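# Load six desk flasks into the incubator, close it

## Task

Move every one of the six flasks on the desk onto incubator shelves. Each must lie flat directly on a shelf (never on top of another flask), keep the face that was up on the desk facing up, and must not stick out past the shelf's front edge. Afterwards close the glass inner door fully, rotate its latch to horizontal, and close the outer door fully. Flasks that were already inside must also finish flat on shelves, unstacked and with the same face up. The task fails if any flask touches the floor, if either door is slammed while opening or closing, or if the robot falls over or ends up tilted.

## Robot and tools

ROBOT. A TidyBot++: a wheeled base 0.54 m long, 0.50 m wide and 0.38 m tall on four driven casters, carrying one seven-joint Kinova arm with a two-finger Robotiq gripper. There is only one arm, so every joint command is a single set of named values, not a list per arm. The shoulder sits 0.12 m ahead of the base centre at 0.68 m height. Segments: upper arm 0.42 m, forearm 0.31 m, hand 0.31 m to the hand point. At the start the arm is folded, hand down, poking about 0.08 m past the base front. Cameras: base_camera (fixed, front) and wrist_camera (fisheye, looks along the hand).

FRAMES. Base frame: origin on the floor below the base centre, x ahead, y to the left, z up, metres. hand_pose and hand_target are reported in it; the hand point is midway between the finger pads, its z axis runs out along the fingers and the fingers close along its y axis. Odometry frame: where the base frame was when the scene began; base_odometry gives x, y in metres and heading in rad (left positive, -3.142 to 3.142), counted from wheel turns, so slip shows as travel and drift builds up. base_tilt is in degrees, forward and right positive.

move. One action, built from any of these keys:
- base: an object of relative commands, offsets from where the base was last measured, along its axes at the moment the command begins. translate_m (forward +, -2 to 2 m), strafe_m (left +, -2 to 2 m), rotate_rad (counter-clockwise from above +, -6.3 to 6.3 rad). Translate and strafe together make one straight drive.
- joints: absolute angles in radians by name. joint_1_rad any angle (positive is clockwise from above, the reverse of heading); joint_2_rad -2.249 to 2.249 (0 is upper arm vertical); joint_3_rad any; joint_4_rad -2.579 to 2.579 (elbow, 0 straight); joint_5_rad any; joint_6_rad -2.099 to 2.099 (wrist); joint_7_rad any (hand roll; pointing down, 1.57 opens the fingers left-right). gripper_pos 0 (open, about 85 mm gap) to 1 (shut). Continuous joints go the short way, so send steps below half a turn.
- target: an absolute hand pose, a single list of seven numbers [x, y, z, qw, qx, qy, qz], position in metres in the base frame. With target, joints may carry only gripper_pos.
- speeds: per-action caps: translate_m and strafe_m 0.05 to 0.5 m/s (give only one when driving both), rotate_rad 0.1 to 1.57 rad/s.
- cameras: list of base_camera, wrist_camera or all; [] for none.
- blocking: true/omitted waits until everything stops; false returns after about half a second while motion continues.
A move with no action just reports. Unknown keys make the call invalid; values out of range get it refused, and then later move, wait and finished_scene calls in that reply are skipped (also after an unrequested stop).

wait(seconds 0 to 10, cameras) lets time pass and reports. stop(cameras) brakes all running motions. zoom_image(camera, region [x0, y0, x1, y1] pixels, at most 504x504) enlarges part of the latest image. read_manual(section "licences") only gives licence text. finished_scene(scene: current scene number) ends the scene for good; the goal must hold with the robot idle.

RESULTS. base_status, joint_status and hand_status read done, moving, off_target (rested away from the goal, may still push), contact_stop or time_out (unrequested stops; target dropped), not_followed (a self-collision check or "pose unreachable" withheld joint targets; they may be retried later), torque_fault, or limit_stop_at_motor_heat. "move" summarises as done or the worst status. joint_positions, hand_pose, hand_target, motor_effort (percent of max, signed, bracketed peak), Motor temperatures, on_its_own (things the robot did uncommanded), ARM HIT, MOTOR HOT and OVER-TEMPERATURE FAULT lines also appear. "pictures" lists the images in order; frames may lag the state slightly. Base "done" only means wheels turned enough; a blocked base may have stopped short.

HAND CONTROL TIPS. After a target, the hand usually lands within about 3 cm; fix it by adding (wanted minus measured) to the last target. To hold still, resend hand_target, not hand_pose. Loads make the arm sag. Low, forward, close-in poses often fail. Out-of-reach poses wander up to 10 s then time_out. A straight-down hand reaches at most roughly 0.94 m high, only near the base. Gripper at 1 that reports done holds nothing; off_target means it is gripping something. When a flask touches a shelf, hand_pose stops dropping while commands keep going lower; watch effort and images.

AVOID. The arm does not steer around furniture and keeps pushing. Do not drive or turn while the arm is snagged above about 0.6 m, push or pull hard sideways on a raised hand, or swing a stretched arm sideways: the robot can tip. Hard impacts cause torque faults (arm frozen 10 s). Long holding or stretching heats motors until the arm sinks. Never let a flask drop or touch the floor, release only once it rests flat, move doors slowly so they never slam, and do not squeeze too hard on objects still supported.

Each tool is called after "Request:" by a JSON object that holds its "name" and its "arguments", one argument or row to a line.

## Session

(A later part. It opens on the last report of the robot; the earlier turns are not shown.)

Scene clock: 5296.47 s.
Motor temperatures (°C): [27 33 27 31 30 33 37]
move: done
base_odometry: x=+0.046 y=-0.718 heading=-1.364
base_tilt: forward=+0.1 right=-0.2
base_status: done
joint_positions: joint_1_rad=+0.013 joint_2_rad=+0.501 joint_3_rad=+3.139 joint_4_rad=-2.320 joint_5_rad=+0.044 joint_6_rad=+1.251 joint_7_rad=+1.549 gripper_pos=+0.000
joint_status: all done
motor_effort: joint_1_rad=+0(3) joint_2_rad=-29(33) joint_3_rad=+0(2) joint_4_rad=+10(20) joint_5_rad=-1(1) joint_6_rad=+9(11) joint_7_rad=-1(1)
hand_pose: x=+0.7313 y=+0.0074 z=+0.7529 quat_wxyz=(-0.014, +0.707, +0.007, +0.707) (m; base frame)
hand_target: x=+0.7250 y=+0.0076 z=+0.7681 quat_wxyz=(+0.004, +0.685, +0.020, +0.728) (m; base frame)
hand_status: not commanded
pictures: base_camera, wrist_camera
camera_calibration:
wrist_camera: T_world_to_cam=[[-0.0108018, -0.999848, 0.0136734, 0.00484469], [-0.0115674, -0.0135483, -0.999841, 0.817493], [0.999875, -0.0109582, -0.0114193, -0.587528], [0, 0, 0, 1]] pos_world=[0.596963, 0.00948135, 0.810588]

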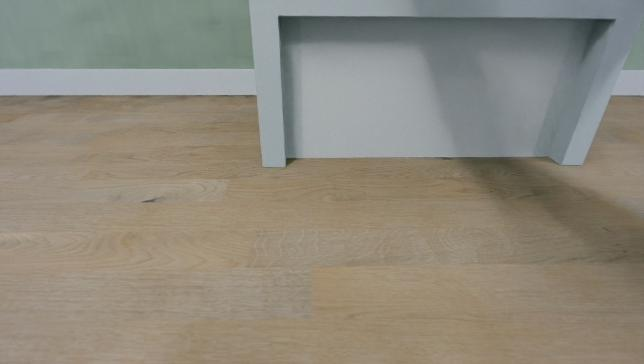

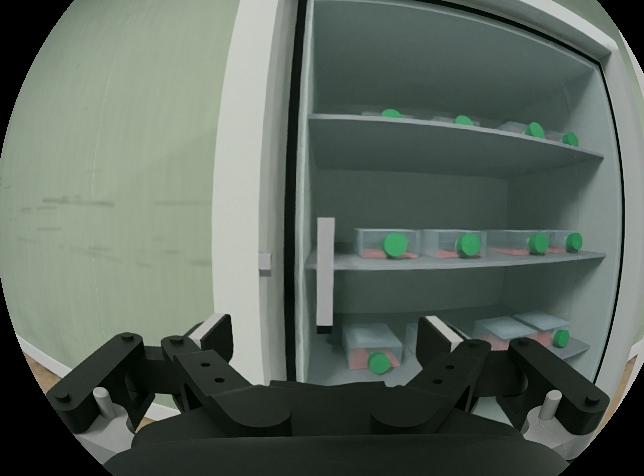

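Request:
{"name": "zoom_image", "arguments": {
  "camera": "base_camera",
  "region": [240, 140, 320, 190]
}}

Request:
{"name": "zoom_image", "arguments": {
  "camera": "base_camera",
  "region": [540, 140, 620, 190]
}}

Scaled by 6.300.

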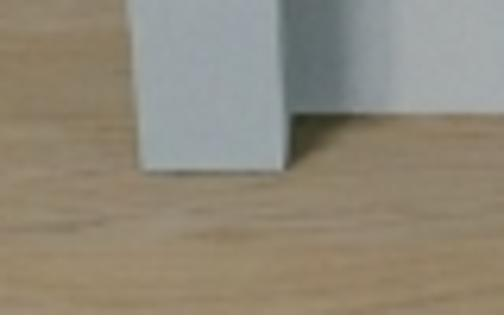

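Scaled by 6.300.

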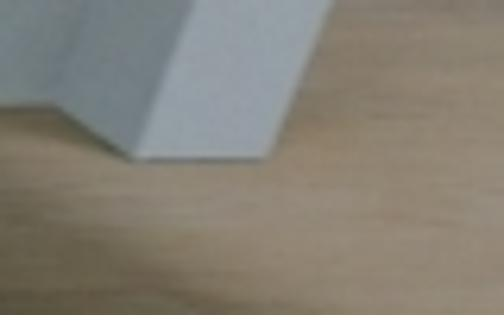

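Request:
{"name": "move", "arguments": {
  "base": {"translate_m": 0.14},
  "speeds": {"translate_m": 0.12},
  "joints": {"gripper_pos": 0.5}
}}

Scene clock: 5339.97 s.
Motor temperatures (°C): [27 33 27 31 30 33 37]
move: done
base_odometry: x=+0.075 y=-0.855 heading=-1.364
base_tilt: forward=+0.0 right=-0.2
base_status: done
joint_positions: joint_1_rad=+0.013 joint_2_rad=+0.503 joint_3_rad=+3.139 joint_4_rad=-2.324 joint_5_rad=+0.044 joint_6_rad=+1.255 joint_7_rad=+1.549 gripper_pos=+0.500
joint_status: all done
motor_effort: joint_1_rad=+0(1) joint_2_rad=-29(32) joint_3_rad=+0(1) joint_4_rad=+10(11) joint_5_rad=-1(1) joint_6_rad=+9(10) joint_7_rad=+0(1)
hand_pose: x=+0.7302 y=+0.0074 z=+0.7516 quat_wxyz=(-0.014, +0.707, +0.007, +0.707) (m; base frame)
hand_target: x=+0.7250 y=+0.0076 z=+0.7681 quat_wxyz=(+0.004, +0.685, +0.020, +0.728) (m; base frame)
hand_status: not commanded
pictures: base_camera, wrist_camera
camera_calibration:
wrist_camera: T_world_to_cam=[[-0.0107803, -0.99985, 0.0135906, 0.00500416], [-0.0131663, -0.0134483, -0.999823, 0.817225], [0.999855, -0.0109573, -0.0130193, -0.585239], [0, 0, 0, 1]] pos_world=[0.595968, 0.00958103, 0.809392]

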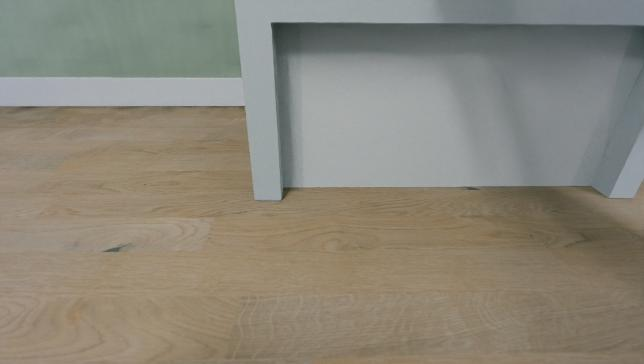

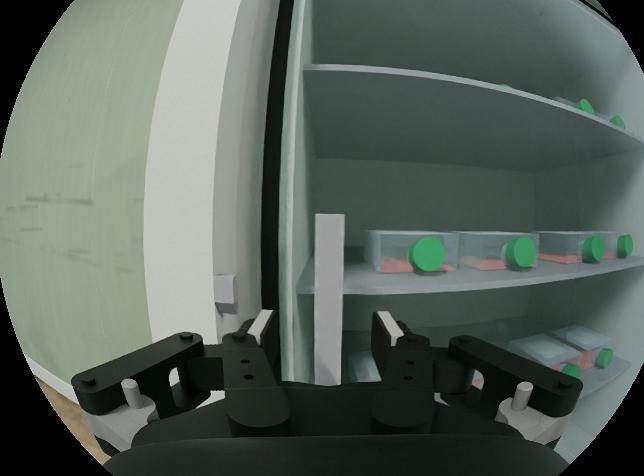

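Request:
{"name": "move", "arguments": {
  "base": {"translate_m": 0.04, "strafe_m": -0.003},
  "speeds": {"translate_m": 0.06}
}}

Request:
{"name": "zoom_image", "arguments": {
  "camera": "wrist_camera",
  "region": [200, 180, 440, 400]
}}

Scene clock: 5347.63 s.
Motor temperatures (°C): [27 33 27 31 30 33 37]
move: done
base_odometry: x=+0.081 y=-0.895 heading=-1.363
base_tilt: forward=+0.0 right=-0.2
base_status: done
joint_positions: joint_1_rad=+0.013 joint_2_rad=+0.503 joint_3_rad=+3.139 joint_4_rad=-2.325 joint_5_rad=+0.044 joint_6_rad=+1.256 joint_7_rad=+1.549 gripper_pos=+0.500
joint_status: not commanded
motor_effort: joint_1_rad=+0(1) joint_2_rad=-30(32) joint_3_rad=-1(1) joint_4_rad=+10(11) joint_5_rad=-1(1) joint_6_rad=+9(9) joint_7_rad=-1(1)
hand_pose: x=+0.7300 y=+0.0074 z=+0.7510 quat_wxyz=(-0.014, +0.708, +0.007, +0.706) (m; base frame)
hand_target: x=+0.7250 y=+0.0076 z=+0.7681 quat_wxyz=(+0.004, +0.685, +0.020, +0.728) (m; base frame)
hand_status: not commanded
pictures: base_camera, wrist_camera
camera_calibration:
wrist_camera: T_world_to_cam=[[-0.0107672, -0.999851, 0.0135013, 0.00507153], [-0.0141651, -0.0133482, -0.999811, 0.817409], [0.999842, -0.0109564, -0.0140193, -0.58423], [0, 0, 0, 1]] pos_world=[0.595771, 0.00958071, 0.808995]

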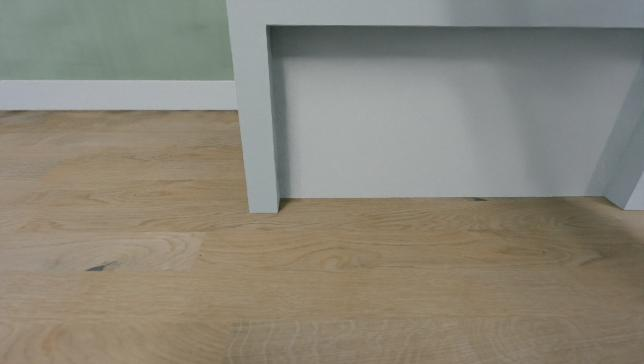

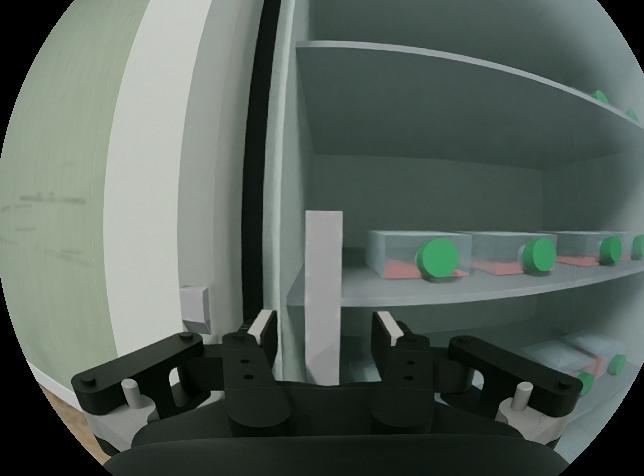

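Scaled by 2.100.

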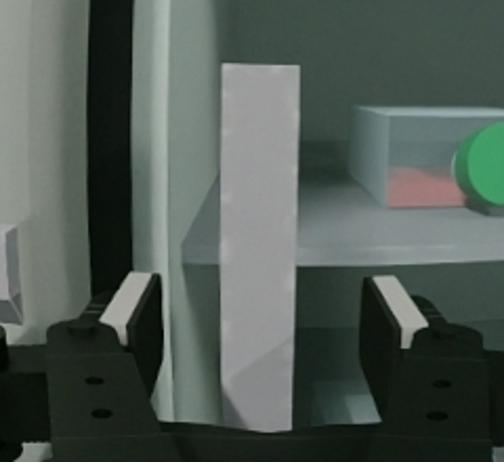

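Request:
{"name": "move", "arguments": {
  "base": {"translate_m": 0.024, "strafe_m": 0.001},
  "speeds": {"translate_m": 0.05},
  "cameras": ["wrist_camera"]
}}

Request:
{"name": "zoom_image", "arguments": {
  "camera": "wrist_camera",
  "region": [200, 180, 440, 400]
}}

Scene clock: 5362.80 s.
Motor temperatures (°C): [27 33 27 31 30 33 37]
move: done
base_odometry: x=+0.087 y=-0.919 heading=-1.364
base_tilt: forward=+0.1 right=-0.2
base_status: done
joint_positions: joint_1_rad=+0.013 joint_2_rad=+0.503 joint_3_rad=+3.139 joint_4_rad=-2.332 joint_5_rad=+0.044 joint_6_rad=+1.261 joint_7_rad=+1.549 gripper_pos=+0.500
joint_status: not commanded
motor_effort: joint_1_rad=+0(1) joint_2_rad=-30(30) joint_3_rad=+0(1) joint_4_rad=+10(16) joint_5_rad=+0(1) joint_6_rad=+9(10) joint_7_rad=-1(1)
hand_pose: x=+0.7278 y=+0.0074 z=+0.7500 quat_wxyz=(-0.014, +0.708, +0.007, +0.706) (m; base frame)
hand_target: x=+0.7250 y=+0.0076 z=+0.7681 quat_wxyz=(+0.004, +0.685, +0.020, +0.728) (m; base frame)
hand_status: not commanded
pictures: wrist_camera
camera_calibration:
wrist_camera: T_world_to_cam=[[-0.0106495, -0.999855, 0.0133157, 0.0051391], [-0.0155616, -0.0131491, -0.999792, 0.817396], [0.999822, -0.0108545, -0.0154193, -0.581004], [0, 0, 0, 1]] pos_world=[0.593675, 0.00957984, 0.808199]

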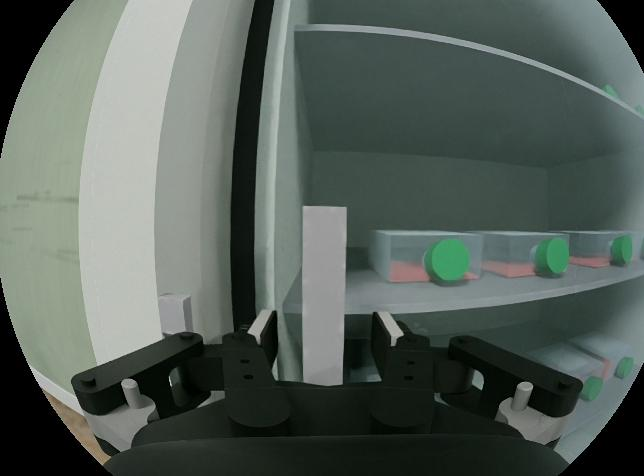

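Scaled by 2.100.

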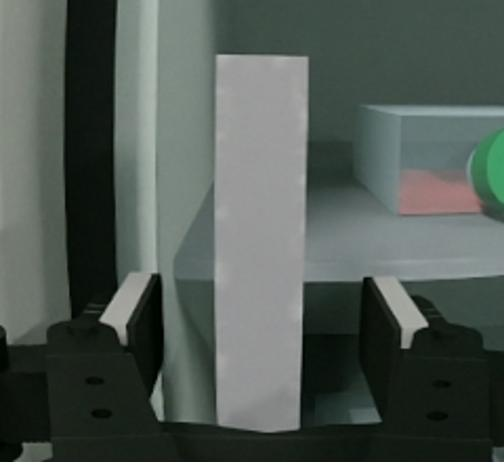

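Request:
{"name": "move", "arguments": {
  "joints": {"gripper_pos": 0.8},
  "cameras": ["wrist_camera"]
}}

Request:
{"name": "move", "arguments": {
  "joints": {"gripper_pos": 0.85},
  "cameras": ["wrist_camera"]
}}

Scene clock: 5381.57 s.
Motor temperatures (°C): [27 33 27 31 30 33 37]
move: done
base_odometry: x=+0.087 y=-0.918 heading=-1.364
base_tilt: forward=+0.0 right=-0.2
base_status: not commanded
joint_positions: joint_1_rad=+0.013 joint_2_rad=+0.503 joint_3_rad=+3.139 joint_4_rad=-2.337 joint_5_rad=+0.044 joint_6_rad=+1.262 joint_7_rad=+1.549 gripper_pos=+0.800
joint_status: all done
motor_effort: joint_1_rad=-1(4) joint_2_rad=-29(30) joint_3_rad=-1(3) joint_4_rad=+12(13) joint_5_rad=-1(2) joint_6_rad=+9(10) joint_7_rad=+0(1)
hand_pose: x=+0.7264 y=+0.0072 z=+0.7482 quat_wxyz=(-0.014, +0.710, +0.007, +0.704) (m; base frame)
hand_target: x=+0.7250 y=+0.0076 z=+0.7681 quat_wxyz=(+0.004, +0.685, +0.020, +0.728) (m; base frame)
hand_status: not commanded
pictures: wrist_camera
camera_calibration:
wrist_camera: T_world_to_cam=[[-0.0108904, -0.999851, 0.0133653, 0.00504699], [-0.0199645, -0.013146, -0.999714, 0.818631], [0.999741, -0.0111541, -0.0198184, -0.576241], [0, 0, 0, 1]] pos_world=[0.59249, 0.00938054, 0.80691]

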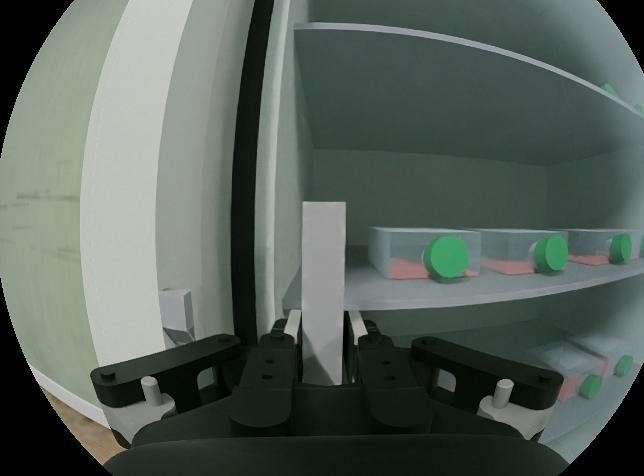

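Scene clock: 5382.03 s.
Motor temperatures (°C): [27 33 27 31 30 33 37]
move: done
base_odometry: x=+0.087 y=-0.918 heading=-1.364
base_tilt: forward=+0.1 right=-0.2
base_status: not commanded
joint_positions: joint_1_rad=+0.013 joint_2_rad=+0.503 joint_3_rad=+3.138 joint_4_rad=-2.337 joint_5_rad=+0.044 joint_6_rad=+1.262 joint_7_rad=+1.549 gripper_pos=+0.836
joint_status: all done
motor_effort: joint_1_rad=-1(3) joint_2_rad=-27(29) joint_3_rad=-1(2) joint_4_rad=+12(13) joint_5_rad=+0(3) joint_6_rad=+9(9) joint_7_rad=+0(1)
hand_pose: x=+0.7263 y=+0.0082 z=+0.7481 quat_wxyz=(-0.015, +0.710, +0.008, +0.704) (m; base frame)
hand_target: x=+0.7250 y=+0.0076 z=+0.7681 quat_wxyz=(+0.004, +0.685, +0.020, +0.728) (m; base frame)
hand_status: not commanded
pictures: wrist_camera
camera_calibration:
wrist_camera: T_world_to_cam=[[-0.00929528, -0.999873, 0.0129468, 0.00523366], [-0.01994, -0.0127594, -0.99972, 0.818627], [0.999758, -0.00955084, -0.0198189, -0.57615], [0, 0, 0, 1]] pos_world=[0.592383, 0.0101755, 0.806912]

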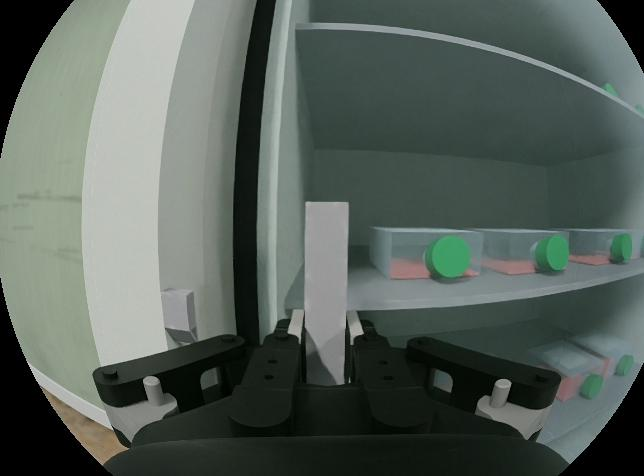

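Request:
{"name": "move", "arguments": {
  "joints": {"gripper_pos": 0.88},
  "cameras": ["wrist_camera"]
}}

Scene clock: 5385.37 s.
Motor temperatures (°C): [27 33 27 31 30 33 37]
move: off_target
base_odometry: x=+0.087 y=-0.918 heading=-1.364
base_tilt: forward=+0.0 right=-0.2
base_status: not commanded
joint_positions: joint_1_rad=+0.013 joint_2_rad=+0.503 joint_3_rad=+3.138 joint_4_rad=-2.337 joint_5_rad=+0.044 joint_6_rad=+1.262 joint_7_rad=+1.549 gripper_pos=+0.845
joint_status: gripper_pos off_target (ended at +0.845, target +0.880)
motor_effort: joint_1_rad=-1(1) joint_2_rad=-28(28) joint_3_rad=-1(1) joint_4_rad=+12(13) joint_5_rad=+0(1) joint_6_rad=+8(9) joint_7_rad=+0(2)
hand_pose: x=+0.7262 y=+0.0082 z=+0.7481 quat_wxyz=(-0.015, +0.710, +0.008, +0.704) (m; base frame)
hand_target: x=+0.7250 y=+0.0076 z=+0.7681 quat_wxyz=(+0.004, +0.685, +0.020, +0.728) (m; base frame)
hand_status: not commanded
pictures: wrist_camera
camera_calibration:
wrist_camera: T_world_to_cam=[[-0.00929527, -0.999873, 0.0129477, 0.00523203], [-0.01994, -0.0127603, -0.99972, 0.818625], [0.999758, -0.00955085, -0.0198189, -0.57605], [0, 0, 0, 1]] pos_world=[0.592283, 0.0101755, 0.806912]

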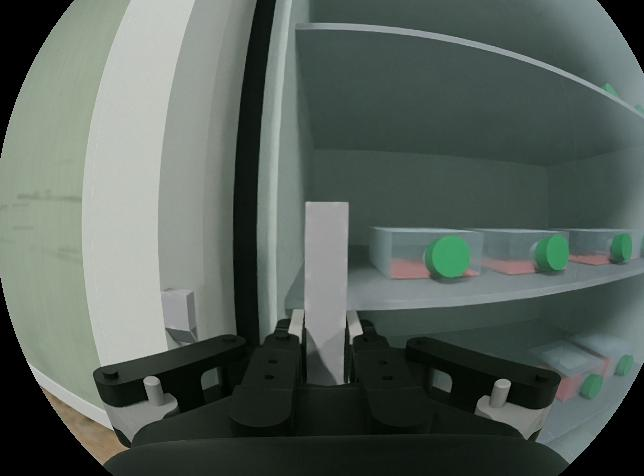

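Request:
{"name": "move", "arguments": {
  "joints": {"joint_7_rad": 1.15},
  "cameras": ["wrist_camera"]
}}

Scene clock: 5394.40 s.
Motor temperatures (°C): [27 33 27 31 30 33 37]
move: done
base_odometry: x=+0.087 y=-0.918 heading=-1.364
base_tilt: forward=+0.1 right=-0.2
base_status: not commanded
joint_positions: joint_1_rad=+0.013 joint_2_rad=+0.503 joint_3_rad=+3.138 joint_4_rad=-2.337 joint_5_rad=+0.044 joint_6_rad=+1.262 joint_7_rad=+1.194 gripper_pos=+0.845
joint_status: all done
motor_effort: joint_1_rad=+0(1) joint_2_rad=-27(28) joint_3_rad=+0(1) joint_4_rad=+12(13) joint_5_rad=-1(1) joint_6_rad=+8(9) joint_7_rad=+0(1)
hand_pose: x=+0.7262 y=+0.0082 z=+0.7481 quat_wxyz=(-0.139, +0.700, -0.118, +0.691) (m; base frame)
hand_target: x=+0.7250 y=+0.0076 z=+0.7681 quat_wxyz=(-0.159, +0.673, -0.133, +0.710) (m; base frame)
hand_status: not commanded
pictures: wrist_camera
camera_calibration:
wrist_camera: T_world_to_cam=[[-0.0136127, -0.941943, -0.335497, 0.268542], [-0.0305351, 0.335763, -0.941452, 0.77982], [0.999441, -0.00257123, -0.033333, -0.565787], [0, 0, 0, 1]] pos_world=[0.592938, -0.0103385, 0.805398]

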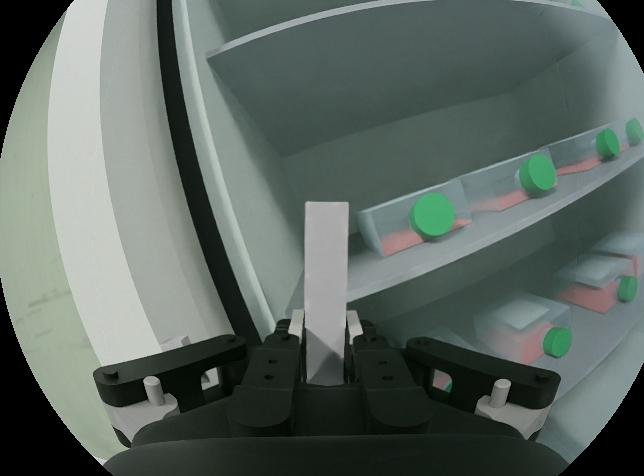

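Request:
{"name": "move", "arguments": {
  "joints": {"joint_7_rad": 0.75},
  "cameras": []
}}

Request:
{"name": "move", "arguments": {
  "joints": {"joint_7_rad": 0.35},
  "cameras": ["wrist_camera"]
}}

Scene clock: 5400.67 s.
Motor temperatures (°C): [27 33 27 30 30 33 37]
move: done
base_odometry: x=+0.087 y=-0.918 heading=-1.364
base_tilt: forward=+0.0 right=-0.2
base_status: not commanded
joint_positions: joint_1_rad=+0.013 joint_2_rad=+0.503 joint_3_rad=+3.138 joint_4_rad=-2.337 joint_5_rad=+0.044 joint_6_rad=+1.262 joint_7_rad=+0.807 gripper_pos=+0.845
joint_status: all done
motor_effort: joint_1_rad=-1(1) joint_2_rad=-27(28) joint_3_rad=-1(1) joint_4_rad=+13(13) joint_5_rad=+0(1) joint_6_rad=+8(9) joint_7_rad=-1(2)
hand_pose: x=+0.7262 y=+0.0082 z=+0.7481 quat_wxyz=(-0.269, +0.664, -0.250, +0.651) (m; base frame)
hand_target: x=+0.7250 y=+0.0076 z=+0.7681 quat_wxyz=(-0.297, +0.633, -0.264, +0.665) (m; base frame)
hand_status: not commanded
pictures: none
No camera images: "cameras" was empty.

Scene clock: 5401.83 s.
Motor temperatures (°C): [27 33 27 30 30 33 37]
move: done
base_odometry: x=+0.087 y=-0.918 heading=-1.364
base_tilt: forward=+0.0 right=-0.2
base_status: not commanded
joint_positions: joint_1_rad=+0.013 joint_2_rad=+0.503 joint_3_rad=+3.138 joint_4_rad=-2.337 joint_5_rad=+0.044 joint_6_rad=+1.262 joint_7_rad=+0.405 gripper_pos=+0.845
joint_status: all done
motor_effort: joint_1_rad=+0(1) joint_2_rad=-27(28) joint_3_rad=+0(1) joint_4_rad=+12(13) joint_5_rad=+0(1) joint_6_rad=+8(8) joint_7_rad=+0(1)
hand_pose: x=+0.7262 y=+0.0082 z=+0.7481 quat_wxyz=(-0.394, +0.601, -0.378, +0.584) (m; base frame)
hand_target: x=+0.7250 y=+0.0076 z=+0.7681 quat_wxyz=(-0.423, +0.568, -0.384, +0.592) (m; base frame)
hand_status: not commanded
pictures: wrist_camera
camera_calibration:
wrist_camera: T_world_to_cam=[[-0.0340135, -0.426294, -0.903945, 0.704417], [-0.0448783, 0.904207, -0.424729, 0.399026], [0.998413, 0.026121, -0.0498866, -0.552893], [0, 0, 0, 1]] pos_world=[0.593883, -0.0460713, 0.77865]

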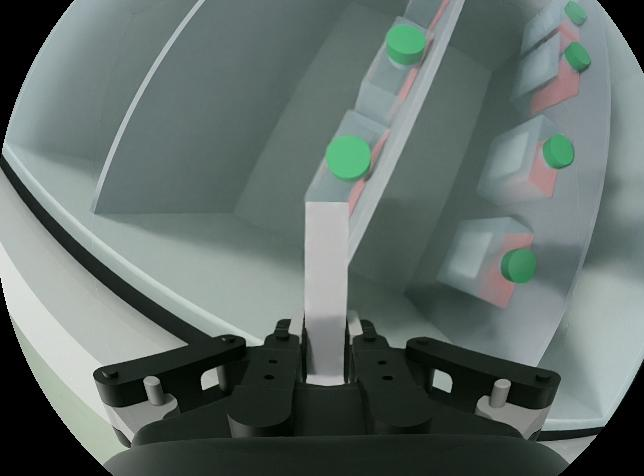

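Request:
{"name": "move", "arguments": {
  "joints": {"joint_7_rad": 0.12},
  "cameras": []
}}

Request:
{"name": "move", "arguments": {
  "joints": {"joint_7_rad": -0.03},
  "cameras": ["wrist_camera"]
}}

Scene clock: 5409.13 s.
Motor temperatures (°C): [27 33 27 30 30 33 37]
move: done
base_odometry: x=+0.087 y=-0.918 heading=-1.364
base_tilt: forward=+0.0 right=-0.2
base_status: not commanded
joint_positions: joint_1_rad=+0.013 joint_2_rad=+0.503 joint_3_rad=+3.138 joint_4_rad=-2.337 joint_5_rad=+0.044 joint_6_rad=+1.262 joint_7_rad=+0.158 gripper_pos=+0.845
joint_status: all done
motor_effort: joint_1_rad=+0(1) joint_2_rad=-27(28) joint_3_rad=+0(0) joint_4_rad=+12(13) joint_5_rad=+0(1) joint_6_rad=+8(8) joint_7_rad=+0(1)
hand_pose: x=+0.7262 y=+0.0082 z=+0.7481 quat_wxyz=(-0.463, +0.550, -0.449, +0.531) (m; base frame)
hand_target: x=+0.7250 y=+0.0076 z=+0.7681 quat_wxyz=(-0.488, +0.520, -0.447, +0.540) (m; base frame)
hand_status: not commanded
pictures: none
No camera images: "cameras" was empty.

Scene clock: 5409.73 s.
Motor temperatures (°C): [27 33 27 30 30 33 37]
move: done
base_odometry: x=+0.087 y=-0.918 heading=-1.364
base_tilt: forward=+0.0 right=-0.2
base_status: not commanded
joint_positions: joint_1_rad=+0.013 joint_2_rad=+0.503 joint_3_rad=+3.138 joint_4_rad=-2.337 joint_5_rad=+0.044 joint_6_rad=+1.263 joint_7_rad=+0.001 gripper_pos=+0.845
joint_status: all done
motor_effort: joint_1_rad=+0(0) joint_2_rad=-28(28) joint_3_rad=+0(0) joint_4_rad=+12(12) joint_5_rad=+0(1) joint_6_rad=+8(8) joint_7_rad=+0(1)
hand_pose: x=+0.7262 y=+0.0082 z=+0.7482 quat_wxyz=(-0.503, +0.513, -0.491, +0.493) (m; base frame)
hand_target: x=+0.7250 y=+0.0076 z=+0.7681 quat_wxyz=(-0.527, +0.485, -0.485, +0.502) (m; base frame)
hand_status: not commanded
pictures: wrist_camera
camera_calibration:
wrist_camera: T_world_to_cam=[[-0.0468602, -0.0367271, -0.998226, 0.781052], [-0.0450939, 0.998383, -0.034616, 0.106537], [0.997883, 0.0433918, -0.0484406, -0.553713], [0, 0, 0, 1]] pos_world=[0.593946, -0.0536525, 0.756533]

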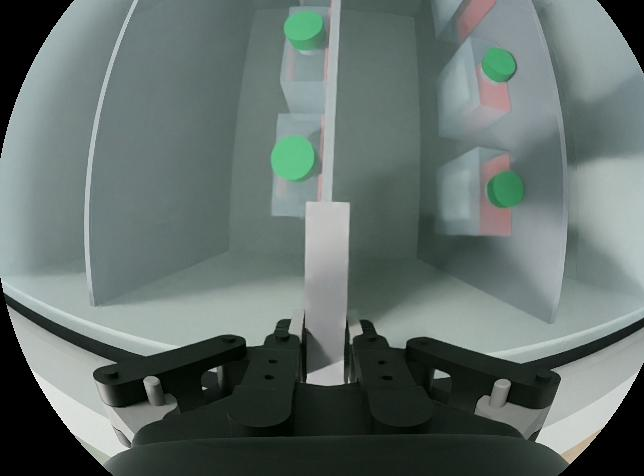

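Request:
{"name": "move", "arguments": {
  "joints": {"joint_7_rad": -0.06},
  "cameras": ["wrist_camera"]
}}

Scene clock: 5414.80 s.
Motor temperatures (°C): [27 33 27 30 30 33 37]
move: done
base_odometry: x=+0.087 y=-0.918 heading=-1.364
base_tilt: forward=+0.0 right=-0.2
base_status: not commanded
joint_positions: joint_1_rad=+0.013 joint_2_rad=+0.503 joint_3_rad=+3.138 joint_4_rad=-2.337 joint_5_rad=+0.044 joint_6_rad=+1.263 joint_7_rad=-0.023 gripper_pos=+0.845
joint_status: all done
motor_effort: joint_1_rad=+0(0) joint_2_rad=-27(28) joint_3_rad=+0(0) joint_4_rad=+12(12) joint_5_rad=+0(1) joint_6_rad=+8(8) joint_7_rad=-1(1)
hand_pose: x=+0.7262 y=+0.0082 z=+0.7482 quat_wxyz=(-0.509, +0.507, -0.497, +0.487) (m; base frame)
hand_target: x=+0.7250 y=+0.0076 z=+0.7681 quat_wxyz=(-0.535, +0.478, -0.492, +0.494) (m; base frame)
hand_status: not commanded
pictures: wrist_camera
camera_calibration:
wrist_camera: T_world_to_cam=[[-0.0477126, -0.012765, -0.99878, 0.781887], [-0.0448761, 0.998936, -0.0106232, 0.0884884], [0.997853, 0.0443144, -0.0482347, -0.553861], [0, 0, 0, 1]] pos_world=[0.593949, -0.0538694, 0.755157]

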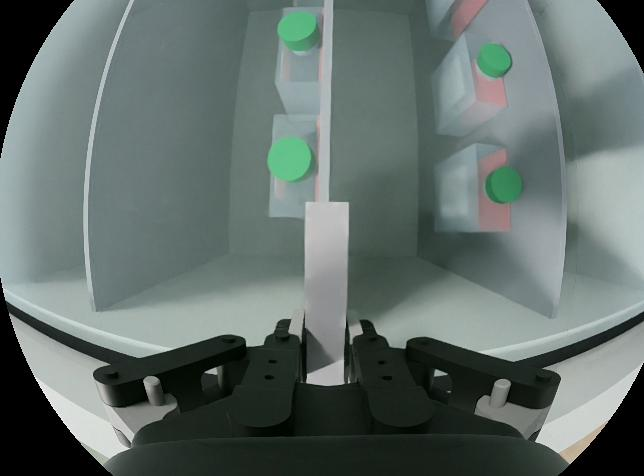

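Request:
{"name": "move", "arguments": {
  "joints": {"joint_7_rad": -0.08},
  "cameras": ["wrist_camera"]
}}

Scene clock: 5429.67 s.
Motor temperatures (°C): [27 33 27 30 30 33 37]
move: done
base_odometry: x=+0.087 y=-0.918 heading=-1.364
base_tilt: forward=+0.0 right=-0.2
base_status: not commanded
joint_positions: joint_1_rad=+0.013 joint_2_rad=+0.503 joint_3_rad=+3.138 joint_4_rad=-2.337 joint_5_rad=+0.044 joint_6_rad=+1.263 joint_7_rad=-0.033 gripper_pos=+0.845
joint_status: all done
motor_effort: joint_1_rad=+0(1) joint_2_rad=-27(28) joint_3_rad=-1(1) joint_4_rad=+12(12) joint_5_rad=+0(1) joint_6_rad=+9(9) joint_7_rad=-2(3)
hand_pose: x=+0.7262 y=+0.0082 z=+0.7482 quat_wxyz=(-0.511, +0.504, -0.499, +0.485) (m; base frame)
hand_target: x=+0.7250 y=+0.0076 z=+0.7681 quat_wxyz=(-0.540, +0.473, -0.497, +0.489) (m; base frame)
hand_status: not commanded
pictures: wrist_camera
camera_calibration:
wrist_camera: T_world_to_cam=[[-0.0479706, -0.00277455, -0.998845, 0.782096], [-0.0449024, 0.998991, -0.000618475, 0.081], [0.997839, 0.0448208, -0.0480468, -0.553993], [0, 0, 0, 1]] pos_world=[0.59395, -0.0539179, 0.754625]

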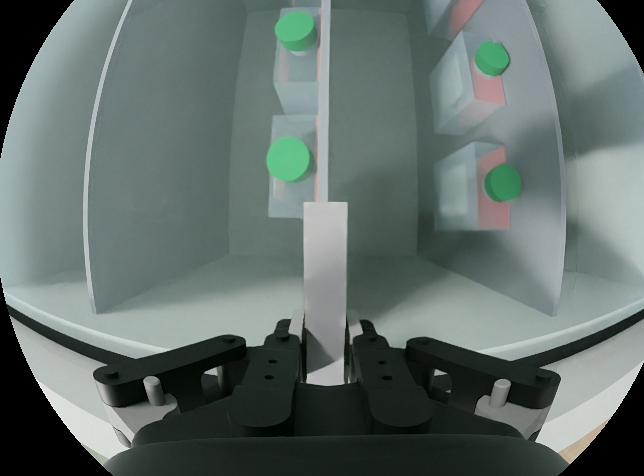

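Request:
{"name": "move", "arguments": {
  "joints": {"joint_7_rad": -0.07},
  "cameras": []
}}

Request:
{"name": "move", "arguments": {
  "joints": {"gripper_pos": 0.5},
  "cameras": []
}}

Request:
{"name": "move", "arguments": {
  "base": {"translate_m": -0.17},
  "speeds": {"translate_m": 0.1},
  "cameras": ["wrist_camera"]
}}

Scene clock: 5436.53 s.
Motor temperatures (°C): [27 33 27 30 30 33 37]
move: done
base_odometry: x=+0.087 y=-0.918 heading=-1.364
base_tilt: forward=+0.0 right=-0.2
base_status: not commanded
joint_positions: joint_1_rad=+0.013 joint_2_rad=+0.503 joint_3_rad=+3.138 joint_4_rad=-2.337 joint_5_rad=+0.044 joint_6_rad=+1.263 joint_7_rad=-0.033 gripper_pos=+0.845
joint_status: all done
motor_effort: joint_1_rad=+0(1) joint_2_rad=-27(28) joint_3_rad=-1(1) joint_4_rad=+12(13) joint_5_rad=-1(1) joint_6_rad=+8(8) joint_7_rad=-2(2)
hand_pose: x=+0.7262 y=+0.0082 z=+0.7482 quat_wxyz=(-0.511, +0.504, -0.499, +0.485) (m; base frame)
hand_target: x=+0.7250 y=+0.0076 z=+0.7681 quat_wxyz=(-0.537, +0.475, -0.494, +0.491) (m; base frame)
hand_status: not commanded
pictures: none
No camera images: "cameras" was empty.

Scene clock: 5437.27 s.
Motor temperatures (°C): [27 33 27 30 30 33 37]
move: done
base_odometry: x=+0.087 y=-0.918 heading=-1.364
base_tilt: forward=+0.1 right=-0.2
base_status: not commanded
joint_positions: joint_1_rad=+0.013 joint_2_rad=+0.503 joint_3_rad=+3.138 joint_4_rad=-2.338 joint_5_rad=+0.044 joint_6_rad=+1.265 joint_7_rad=-0.033 gripper_pos=+0.500
joint_status: all done
motor_effort: joint_1_rad=+0(1) joint_2_rad=-30(30) joint_3_rad=+0(1) joint_4_rad=+10(13) joint_5_rad=+0(1) joint_6_rad=+9(9) joint_7_rad=+0(2)
hand_pose: x=+0.7261 y=+0.0082 z=+0.7483 quat_wxyz=(-0.512, +0.504, -0.499, +0.485) (m; base frame)
hand_target: x=+0.7250 y=+0.0076 z=+0.7681 quat_wxyz=(-0.537, +0.475, -0.494, +0.491) (m; base frame)
hand_status: not commanded
pictures: none
No camera images: "cameras" was empty.

Scene clock: 5439.53 s.
Motor temperatures (°C): [27 33 27 30 30 33 37]
move: done
base_odometry: x=+0.052 y=-0.752 heading=-1.364
base_tilt: forward=+0.0 right=-0.2
base_status: done
joint_positions: joint_1_rad=+0.013 joint_2_rad=+0.504 joint_3_rad=+3.138 joint_4_rad=-2.338 joint_5_rad=+0.044 joint_6_rad=+1.265 joint_7_rad=-0.033 gripper_pos=+0.500
joint_status: not commanded
motor_effort: joint_1_rad=+0(1) joint_2_rad=-29(31) joint_3_rad=+0(1) joint_4_rad=+10(11) joint_5_rad=-1(1) joint_6_rad=+9(10) joint_7_rad=+0(1)
hand_pose: x=+0.7261 y=+0.0082 z=+0.7477 quat_wxyz=(-0.512, +0.504, -0.499, +0.485) (m; base frame)
hand_target: x=+0.7250 y=+0.0076 z=+0.7681 quat_wxyz=(-0.537, +0.475, -0.494, +0.491) (m; base frame)
hand_status: not commanded
pictures: wrist_camera
camera_calibration:
wrist_camera: T_world_to_cam=[[-0.0478781, -0.0025713, -0.99885, 0.78155], [-0.0448929, 0.998992, -0.000419801, 0.0808407], [0.997844, 0.0448212, -0.0479453, -0.553996], [0, 0, 0, 1]] pos_world=[0.59385, -0.0539188, 0.754124]

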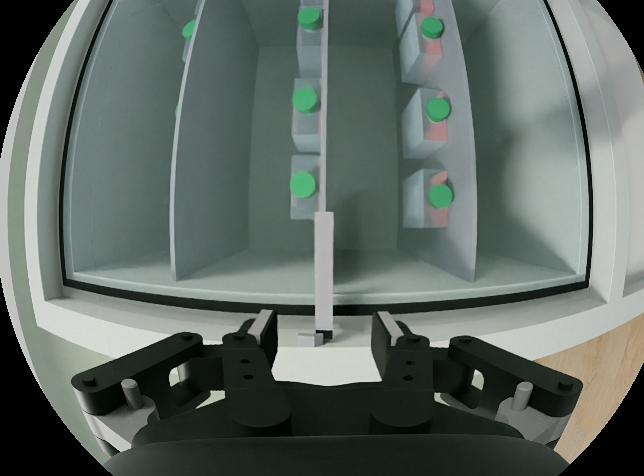

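Request:
{"name": "zoom_image", "arguments": {
  "camera": "wrist_camera",
  "region": [250, 190, 400, 370]
}}

Scaled by 2.800.

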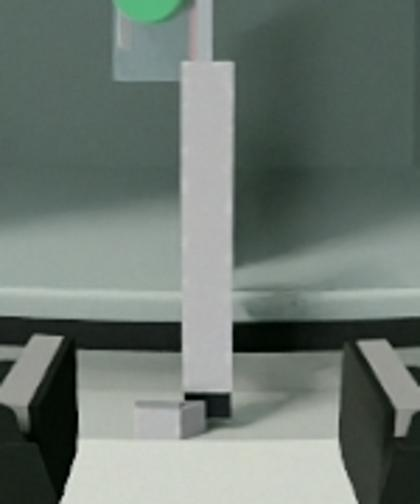

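Request:
{"name": "zoom_image", "arguments": {
  "camera": "wrist_camera",
  "region": [260, 0, 400, 220]
}}

Scaled by 2.291.

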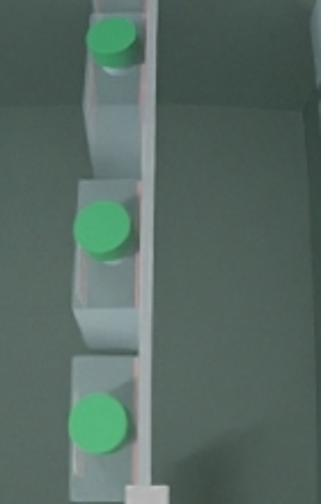

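Request:
{"name": "move", "arguments": {
  "base": {"translate_m": 0.17},
  "speeds": {"translate_m": 0.08},
  "cameras": ["wrist_camera"]
}}

Request:
{"name": "move", "arguments": {
  "joints": {"gripper_pos": 0.8},
  "cameras": []
}}

Request:
{"name": "move", "arguments": {
  "joints": {"gripper_pos": 0.875},
  "cameras": ["wrist_camera"]
}}

Scene clock: 5499.87 s.
Motor temperatures (°C): [27 33 27 30 30 33 37]
move: done
base_odometry: x=+0.087 y=-0.918 heading=-1.363
base_tilt: forward=+0.1 right=-0.2
base_status: done
joint_positions: joint_1_rad=+0.013 joint_2_rad=+0.504 joint_3_rad=+3.138 joint_4_rad=-2.338 joint_5_rad=+0.044 joint_6_rad=+1.265 joint_7_rad=-0.033 gripper_pos=+0.500
joint_status: not commanded
motor_effort: joint_1_rad=-1(1) joint_2_rad=-29(31) joint_3_rad=-1(1) joint_4_rad=+10(14) joint_5_rad=-1(1) joint_6_rad=+9(10) joint_7_rad=+0(1)
hand_pose: x=+0.7260 y=+0.0082 z=+0.7474 quat_wxyz=(-0.511, +0.504, -0.499, +0.485) (m; base frame)
hand_target: x=+0.7250 y=+0.0076 z=+0.7681 quat_wxyz=(-0.537, +0.475, -0.494, +0.491) (m; base frame)
hand_status: not commanded
pictures: wrist_camera
camera_calibration:
wrist_camera: T_world_to_cam=[[-0.0484764, -0.00259291, -0.998821, 0.78168], [-0.0448931, 0.998992, -0.000414531, 0.0808323], [0.997815, 0.0448201, -0.0485439, -0.55344], [0, 0, 0, 1]] pos_world=[0.593753, -0.0539187, 0.753925]

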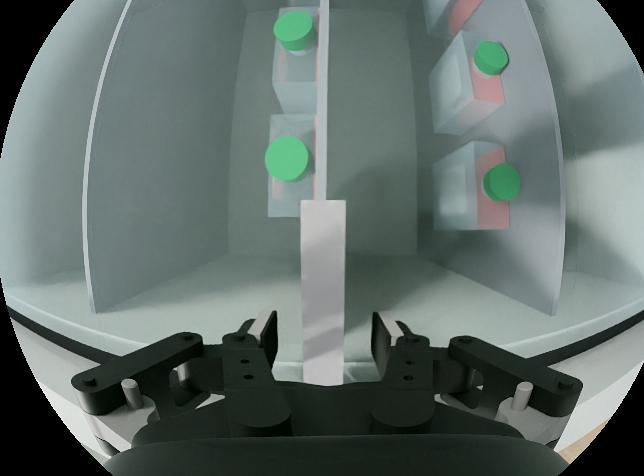

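Scene clock: 5500.57 s.
Motor temperatures (°C): [27 33 27 30 30 33 37]
move: done
base_odometry: x=+0.087 y=-0.918 heading=-1.363
base_tilt: forward=+0.1 right=-0.2
base_status: not commanded
joint_positions: joint_1_rad=+0.013 joint_2_rad=+0.504 joint_3_rad=+3.138 joint_4_rad=-2.344 joint_5_rad=+0.044 joint_6_rad=+1.269 joint_7_rad=-0.033 gripper_pos=+0.799
joint_status: all done
motor_effort: joint_1_rad=-1(1) joint_2_rad=-27(30) joint_3_rad=-1(1) joint_4_rad=+12(14) joint_5_rad=+0(2) joint_6_rad=+8(11) joint_7_rad=+0(1)
hand_pose: x=+0.7241 y=+0.0083 z=+0.7470 quat_wxyz=(-0.511, +0.504, -0.500, +0.484) (m; base frame)
hand_target: x=+0.7250 y=+0.0076 z=+0.7681 quat_wxyz=(-0.537, +0.475, -0.494, +0.491) (m; base frame)
hand_status: not commanded
pictures: none
No camera images: "cameras" was empty.

Scene clock: 5501.07 s.
Motor temperatures (°C): [27 33 27 30 30 33 37]
move: off_target
base_odometry: x=+0.087 y=-0.918 heading=-1.363
base_tilt: forward=+0.0 right=-0.2
base_status: not commanded
joint_positions: joint_1_rad=+0.013 joint_2_rad=+0.503 joint_3_rad=+3.138 joint_4_rad=-2.345 joint_5_rad=+0.044 joint_6_rad=+1.272 joint_7_rad=-0.033 gripper_pos=+0.845
joint_status: gripper_pos off_target (ended at +0.845, target +0.875)
motor_effort: joint_1_rad=-1(1) joint_2_rad=-25(27) joint_3_rad=-1(1) joint_4_rad=+12(16) joint_5_rad=+0(1) joint_6_rad=+7(9) joint_7_rad=-1(2)
hand_pose: x=+0.7239 y=+0.0083 z=+0.7480 quat_wxyz=(-0.512, +0.504, -0.499, +0.485) (m; base frame)
hand_target: x=+0.7250 y=+0.0076 z=+0.7681 quat_wxyz=(-0.537, +0.475, -0.494, +0.491) (m; base frame)
hand_status: not commanded
pictures: wrist_camera
camera_calibration:
wrist_camera: T_world_to_cam=[[-0.0463846, -0.00232206, -0.998921, 0.780625], [-0.0449794, 0.998988, -0.000233609, 0.0805537], [0.99791, 0.0449201, -0.0464421, -0.552966], [0, 0, 0, 1]] pos_world=[0.591643, -0.0538202, 0.75412]

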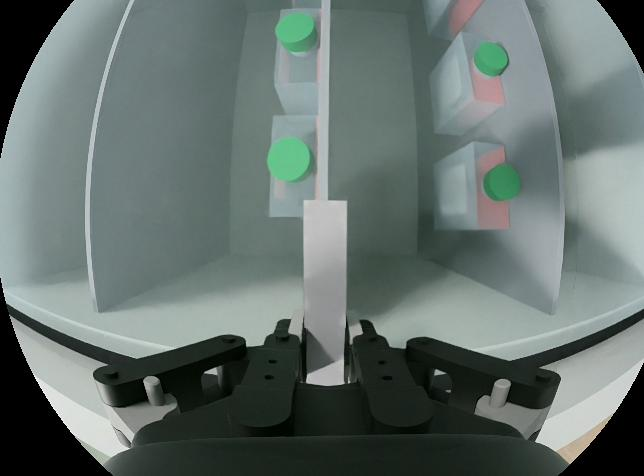

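Request:
{"name": "move", "arguments": {
  "joints": {"joint_7_rad": -0.1},
  "cameras": ["wrist_camera"]
}}

Request:
{"name": "move", "arguments": {
  "joints": {"joint_7_rad": -0.12},
  "cameras": ["wrist_camera"]
}}

Scene clock: 5507.67 s.
Motor temperatures (°C): [27 33 27 30 30 33 37]
move: done
base_odometry: x=+0.087 y=-0.918 heading=-1.363
base_tilt: forward=+0.0 right=-0.2
base_status: not commanded
joint_positions: joint_1_rad=+0.013 joint_2_rad=+0.503 joint_3_rad=+3.138 joint_4_rad=-2.345 joint_5_rad=+0.044 joint_6_rad=+1.272 joint_7_rad=-0.049 gripper_pos=+0.845
joint_status: all done
motor_effort: joint_1_rad=-1(1) joint_2_rad=-25(26) joint_3_rad=-2(2) joint_4_rad=+12(12) joint_5_rad=+0(1) joint_6_rad=+7(7) joint_7_rad=-4(5)
hand_pose: x=+0.7239 y=+0.0083 z=+0.7480 quat_wxyz=(-0.516, +0.500, -0.503, +0.481) (m; base frame)
hand_target: x=+0.7250 y=+0.0076 z=+0.7681 quat_wxyz=(-0.544, +0.468, -0.501, +0.483) (m; base frame)
hand_status: not commanded
pictures: wrist_camera
camera_calibration:
wrist_camera: T_world_to_cam=[[-0.0468598, 0.0134586, -0.998811, 0.780822], [-0.0448526, 0.998872, 0.0155638, 0.068648], [0.997894, 0.0455285, -0.0462033, -0.553141], [0, 0, 0, 1]] pos_world=[0.591645, -0.0538957, 0.753268]

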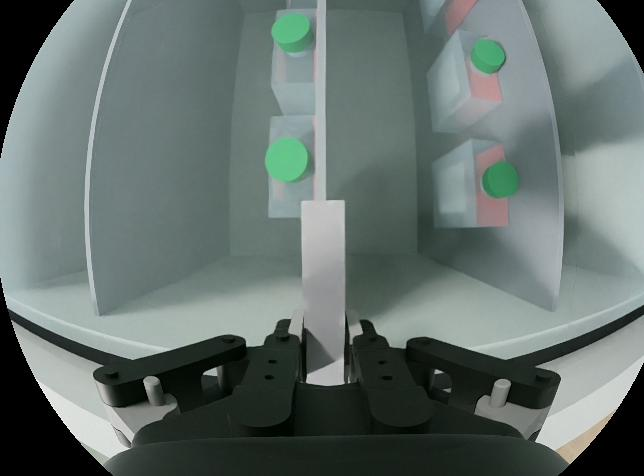

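Scene clock: 5508.10 s.
Motor temperatures (°C): [27 33 27 30 30 33 37]
move: done
base_odometry: x=+0.087 y=-0.918 heading=-1.363
base_tilt: forward=+0.0 right=-0.2
base_status: not commanded
joint_positions: joint_1_rad=+0.013 joint_2_rad=+0.503 joint_3_rad=+3.138 joint_4_rad=-2.345 joint_5_rad=+0.044 joint_6_rad=+1.272 joint_7_rad=-0.058 gripper_pos=+0.845
joint_status: all done
motor_effort: joint_1_rad=-2(2) joint_2_rad=-25(26) joint_3_rad=-3(3) joint_4_rad=+12(12) joint_5_rad=-1(1) joint_6_rad=+7(7) joint_7_rad=-5(6)
hand_pose: x=+0.7239 y=+0.0083 z=+0.7480 quat_wxyz=(-0.518, +0.497, -0.505, +0.479) (m; base frame)
hand_target: x=+0.7250 y=+0.0076 z=+0.7681 quat_wxyz=(-0.549, +0.463, -0.506, +0.478) (m; base frame)
hand_status: not commanded
pictures: wrist_camera
camera_calibration:
wrist_camera: T_world_to_cam=[[-0.047103, 0.0227458, -0.998631, 0.780802], [-0.0448228, 0.998686, 0.0248613, 0.0616742], [0.997884, 0.0459325, -0.0460216, -0.553274], [0, 0, 0, 1]] pos_world=[0.591646, -0.0539398, 0.752737]

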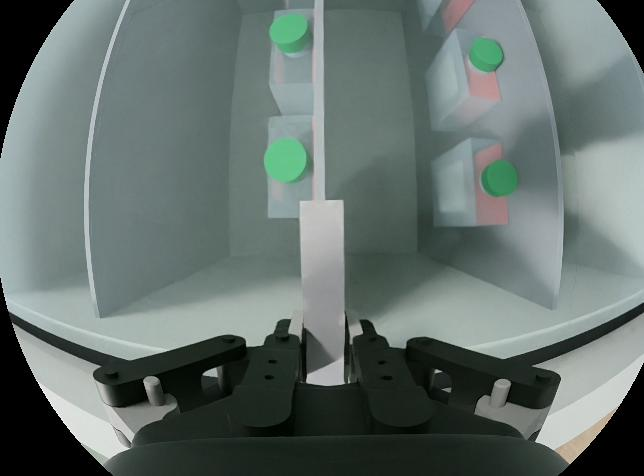

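Request:
{"name": "move", "arguments": {
  "joints": {"joint_7_rad": -0.03},
  "cameras": []
}}

Request:
{"name": "move", "arguments": {
  "joints": {"gripper_pos": 0.5},
  "cameras": ["wrist_camera"]
}}

Scene clock: 5513.37 s.
Motor temperatures (°C): [27 33 27 30 30 33 37]
move: done
base_odometry: x=+0.087 y=-0.918 heading=-1.363
base_tilt: forward=+0.1 right=-0.2
base_status: not commanded
joint_positions: joint_1_rad=+0.013 joint_2_rad=+0.503 joint_3_rad=+3.138 joint_4_rad=-2.345 joint_5_rad=+0.044 joint_6_rad=+1.272 joint_7_rad=-0.031 gripper_pos=+0.845
joint_status: all done
motor_effort: joint_1_rad=-1(2) joint_2_rad=-26(26) joint_3_rad=-1(2) joint_4_rad=+12(12) joint_5_rad=-1(1) joint_6_rad=+7(8) joint_7_rad=-1(5)
hand_pose: x=+0.7239 y=+0.0083 z=+0.7480 quat_wxyz=(-0.512, +0.504, -0.498, +0.485) (m; base frame)
hand_target: x=+0.7250 y=+0.0076 z=+0.7681 quat_wxyz=(-0.527, +0.485, -0.485, +0.502) (m; base frame)
hand_status: not commanded
pictures: none
No camera images: "cameras" was empty.

Scene clock: 5514.10 s.
Motor temperatures (°C): [27 33 27 30 30 33 37]
move: done
base_odometry: x=+0.087 y=-0.918 heading=-1.363
base_tilt: forward=+0.0 right=-0.2
base_status: not commanded
joint_positions: joint_1_rad=+0.013 joint_2_rad=+0.506 joint_3_rad=+3.138 joint_4_rad=-2.345 joint_5_rad=+0.044 joint_6_rad=+1.272 joint_7_rad=-0.031 gripper_pos=+0.500
joint_status: all done
motor_effort: joint_1_rad=+0(1) joint_2_rad=-29(30) joint_3_rad=-1(1) joint_4_rad=+10(12) joint_5_rad=-1(1) joint_6_rad=+9(10) joint_7_rad=+0(1)
hand_pose: x=+0.7241 y=+0.0083 z=+0.7463 quat_wxyz=(-0.511, +0.505, -0.499, +0.485) (m; base frame)
hand_target: x=+0.7250 y=+0.0076 z=+0.7681 quat_wxyz=(-0.527, +0.485, -0.485, +0.502) (m; base frame)
hand_status: not commanded
pictures: wrist_camera
camera_calibration:
wrist_camera: T_world_to_cam=[[-0.0489204, -0.00411309, -0.998794, 0.780856], [-0.044966, 0.998987, -0.00191147, 0.0818098], [0.99779, 0.0448182, -0.0490558, -0.551195], [0, 0, 0, 1]] pos_world=[0.591855, -0.0538116, 0.753031]

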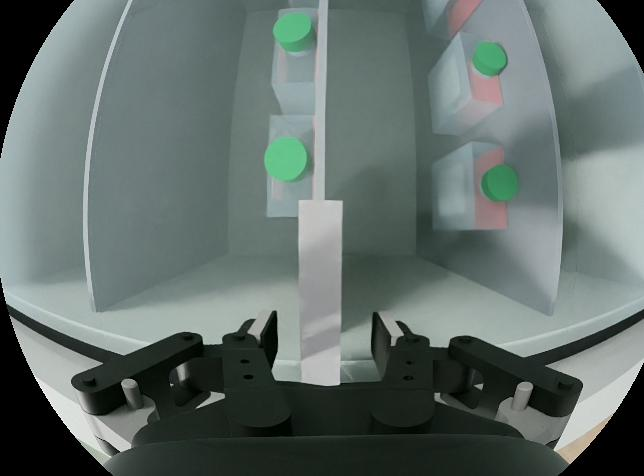

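Request:
{"name": "move", "arguments": {
  "base": {"translate_m": -0.17},
  "speeds": {"translate_m": 0.1},
  "cameras": ["wrist_camera"]
}}

Request:
{"name": "zoom_image", "arguments": {
  "camera": "wrist_camera",
  "region": [250, 190, 400, 370]
}}

Scene clock: 5525.17 s.
Motor temperatures (°C): [27 33 27 30 30 33 37]
move: done
base_odometry: x=+0.052 y=-0.752 heading=-1.363
base_tilt: forward=+0.1 right=-0.1
base_status: done
joint_positions: joint_1_rad=+0.013 joint_2_rad=+0.506 joint_3_rad=+3.138 joint_4_rad=-2.345 joint_5_rad=+0.044 joint_6_rad=+1.272 joint_7_rad=-0.031 gripper_pos=+0.500
joint_status: not commanded
motor_effort: joint_1_rad=+0(1) joint_2_rad=-30(31) joint_3_rad=+0(1) joint_4_rad=+9(11) joint_5_rad=-1(1) joint_6_rad=+9(10) joint_7_rad=+0(1)
hand_pose: x=+0.7241 y=+0.0083 z=+0.7461 quat_wxyz=(-0.511, +0.505, -0.499, +0.485) (m; base frame)
hand_target: x=+0.7250 y=+0.0076 z=+0.7681 quat_wxyz=(-0.527, +0.485, -0.485, +0.502) (m; base frame)
hand_status: not commanded
pictures: wrist_camera
camera_calibration:
wrist_camera: T_world_to_cam=[[-0.0493192, -0.00412751, -0.998775, 0.780877], [-0.0449667, 0.998987, -0.00190794, 0.0818072], [0.99777, 0.0448175, -0.0494548, -0.550894], [0, 0, 0, 1]] pos_world=[0.591857, -0.0538115, 0.752832]

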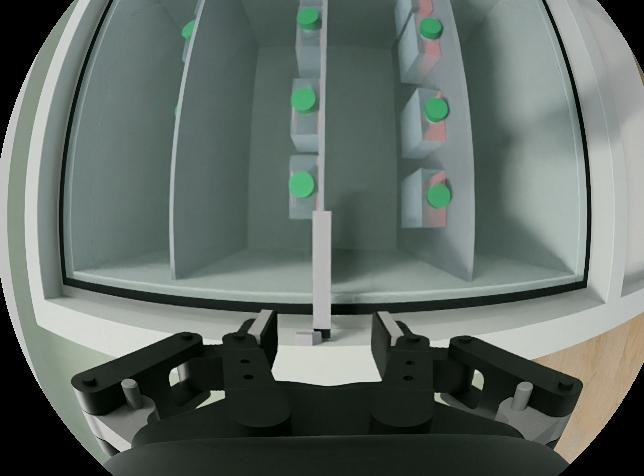

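Scaled by 2.800.

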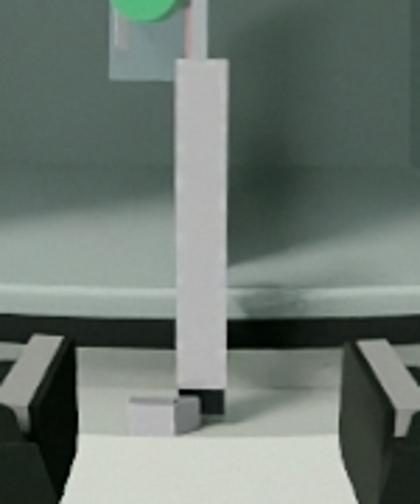

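Request:
{"name": "move", "arguments": {
  "base": {"translate_m": -0.45},
  "speeds": {"translate_m": 0.3},
  "joints": {"joint_7_rad": 1.6, "gripper_pos": 0.97},
  "cameras": ["wrist_camera"]
}}

Request:
{"name": "zoom_image", "arguments": {
  "camera": "wrist_camera",
  "region": [230, 130, 500, 330]
}}

Scene clock: 5579.60 s.
Motor temperatures (°C): [27 33 27 30 30 33 37]
move: done
base_odometry: x=-0.041 y=-0.311 heading=-1.363
base_tilt: forward=+0.0 right=-0.2
base_status: done
joint_positions: joint_1_rad=+0.013 joint_2_rad=+0.506 joint_3_rad=+3.138 joint_4_rad=-2.345 joint_5_rad=+0.044 joint_6_rad=+1.272 joint_7_rad=+1.545 gripper_pos=+0.970
joint_status: all done
motor_effort: joint_1_rad=+0(1) joint_2_rad=-29(31) joint_3_rad=+0(1) joint_4_rad=+10(11) joint_5_rad=-1(1) joint_6_rad=+9(10) joint_7_rad=+0(1)
hand_pose: x=+0.7241 y=+0.0083 z=+0.7458 quat_wxyz=(-0.017, +0.710, +0.006, +0.704) (m; base frame)
hand_target: x=+0.7250 y=+0.0076 z=+0.7681 quat_wxyz=(+0.004, +0.685, +0.020, +0.728) (m; base frame)
hand_status: not commanded
pictures: wrist_camera
camera_calibration:
wrist_camera: T_world_to_cam=[[-0.00913027, -0.999923, 0.00846257, 0.00853838], [-0.0216988, -0.00826282, -0.99973, 0.817511], [0.999723, -0.00931144, -0.0216217, -0.57263], [0, 0, 0, 1]] pos_world=[0.590288, 0.00996066, 0.804837]

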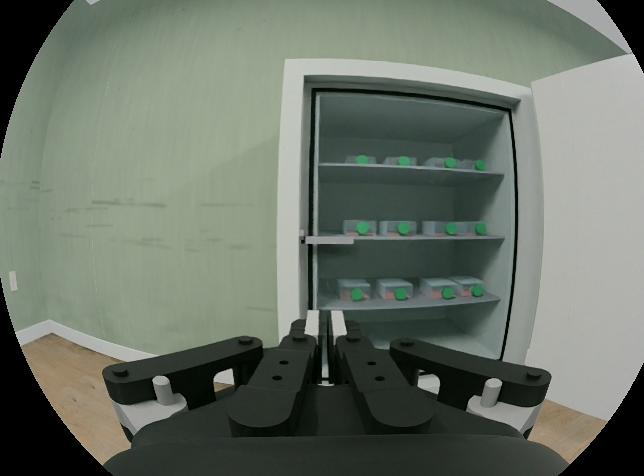

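Scaled by 1.867.

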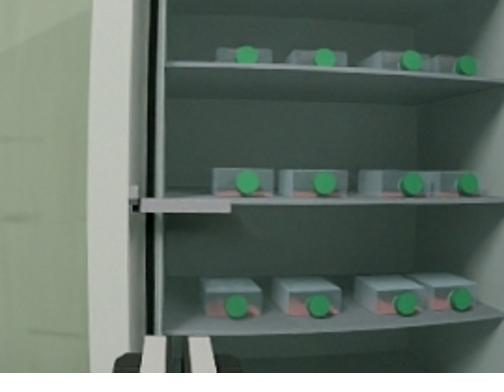

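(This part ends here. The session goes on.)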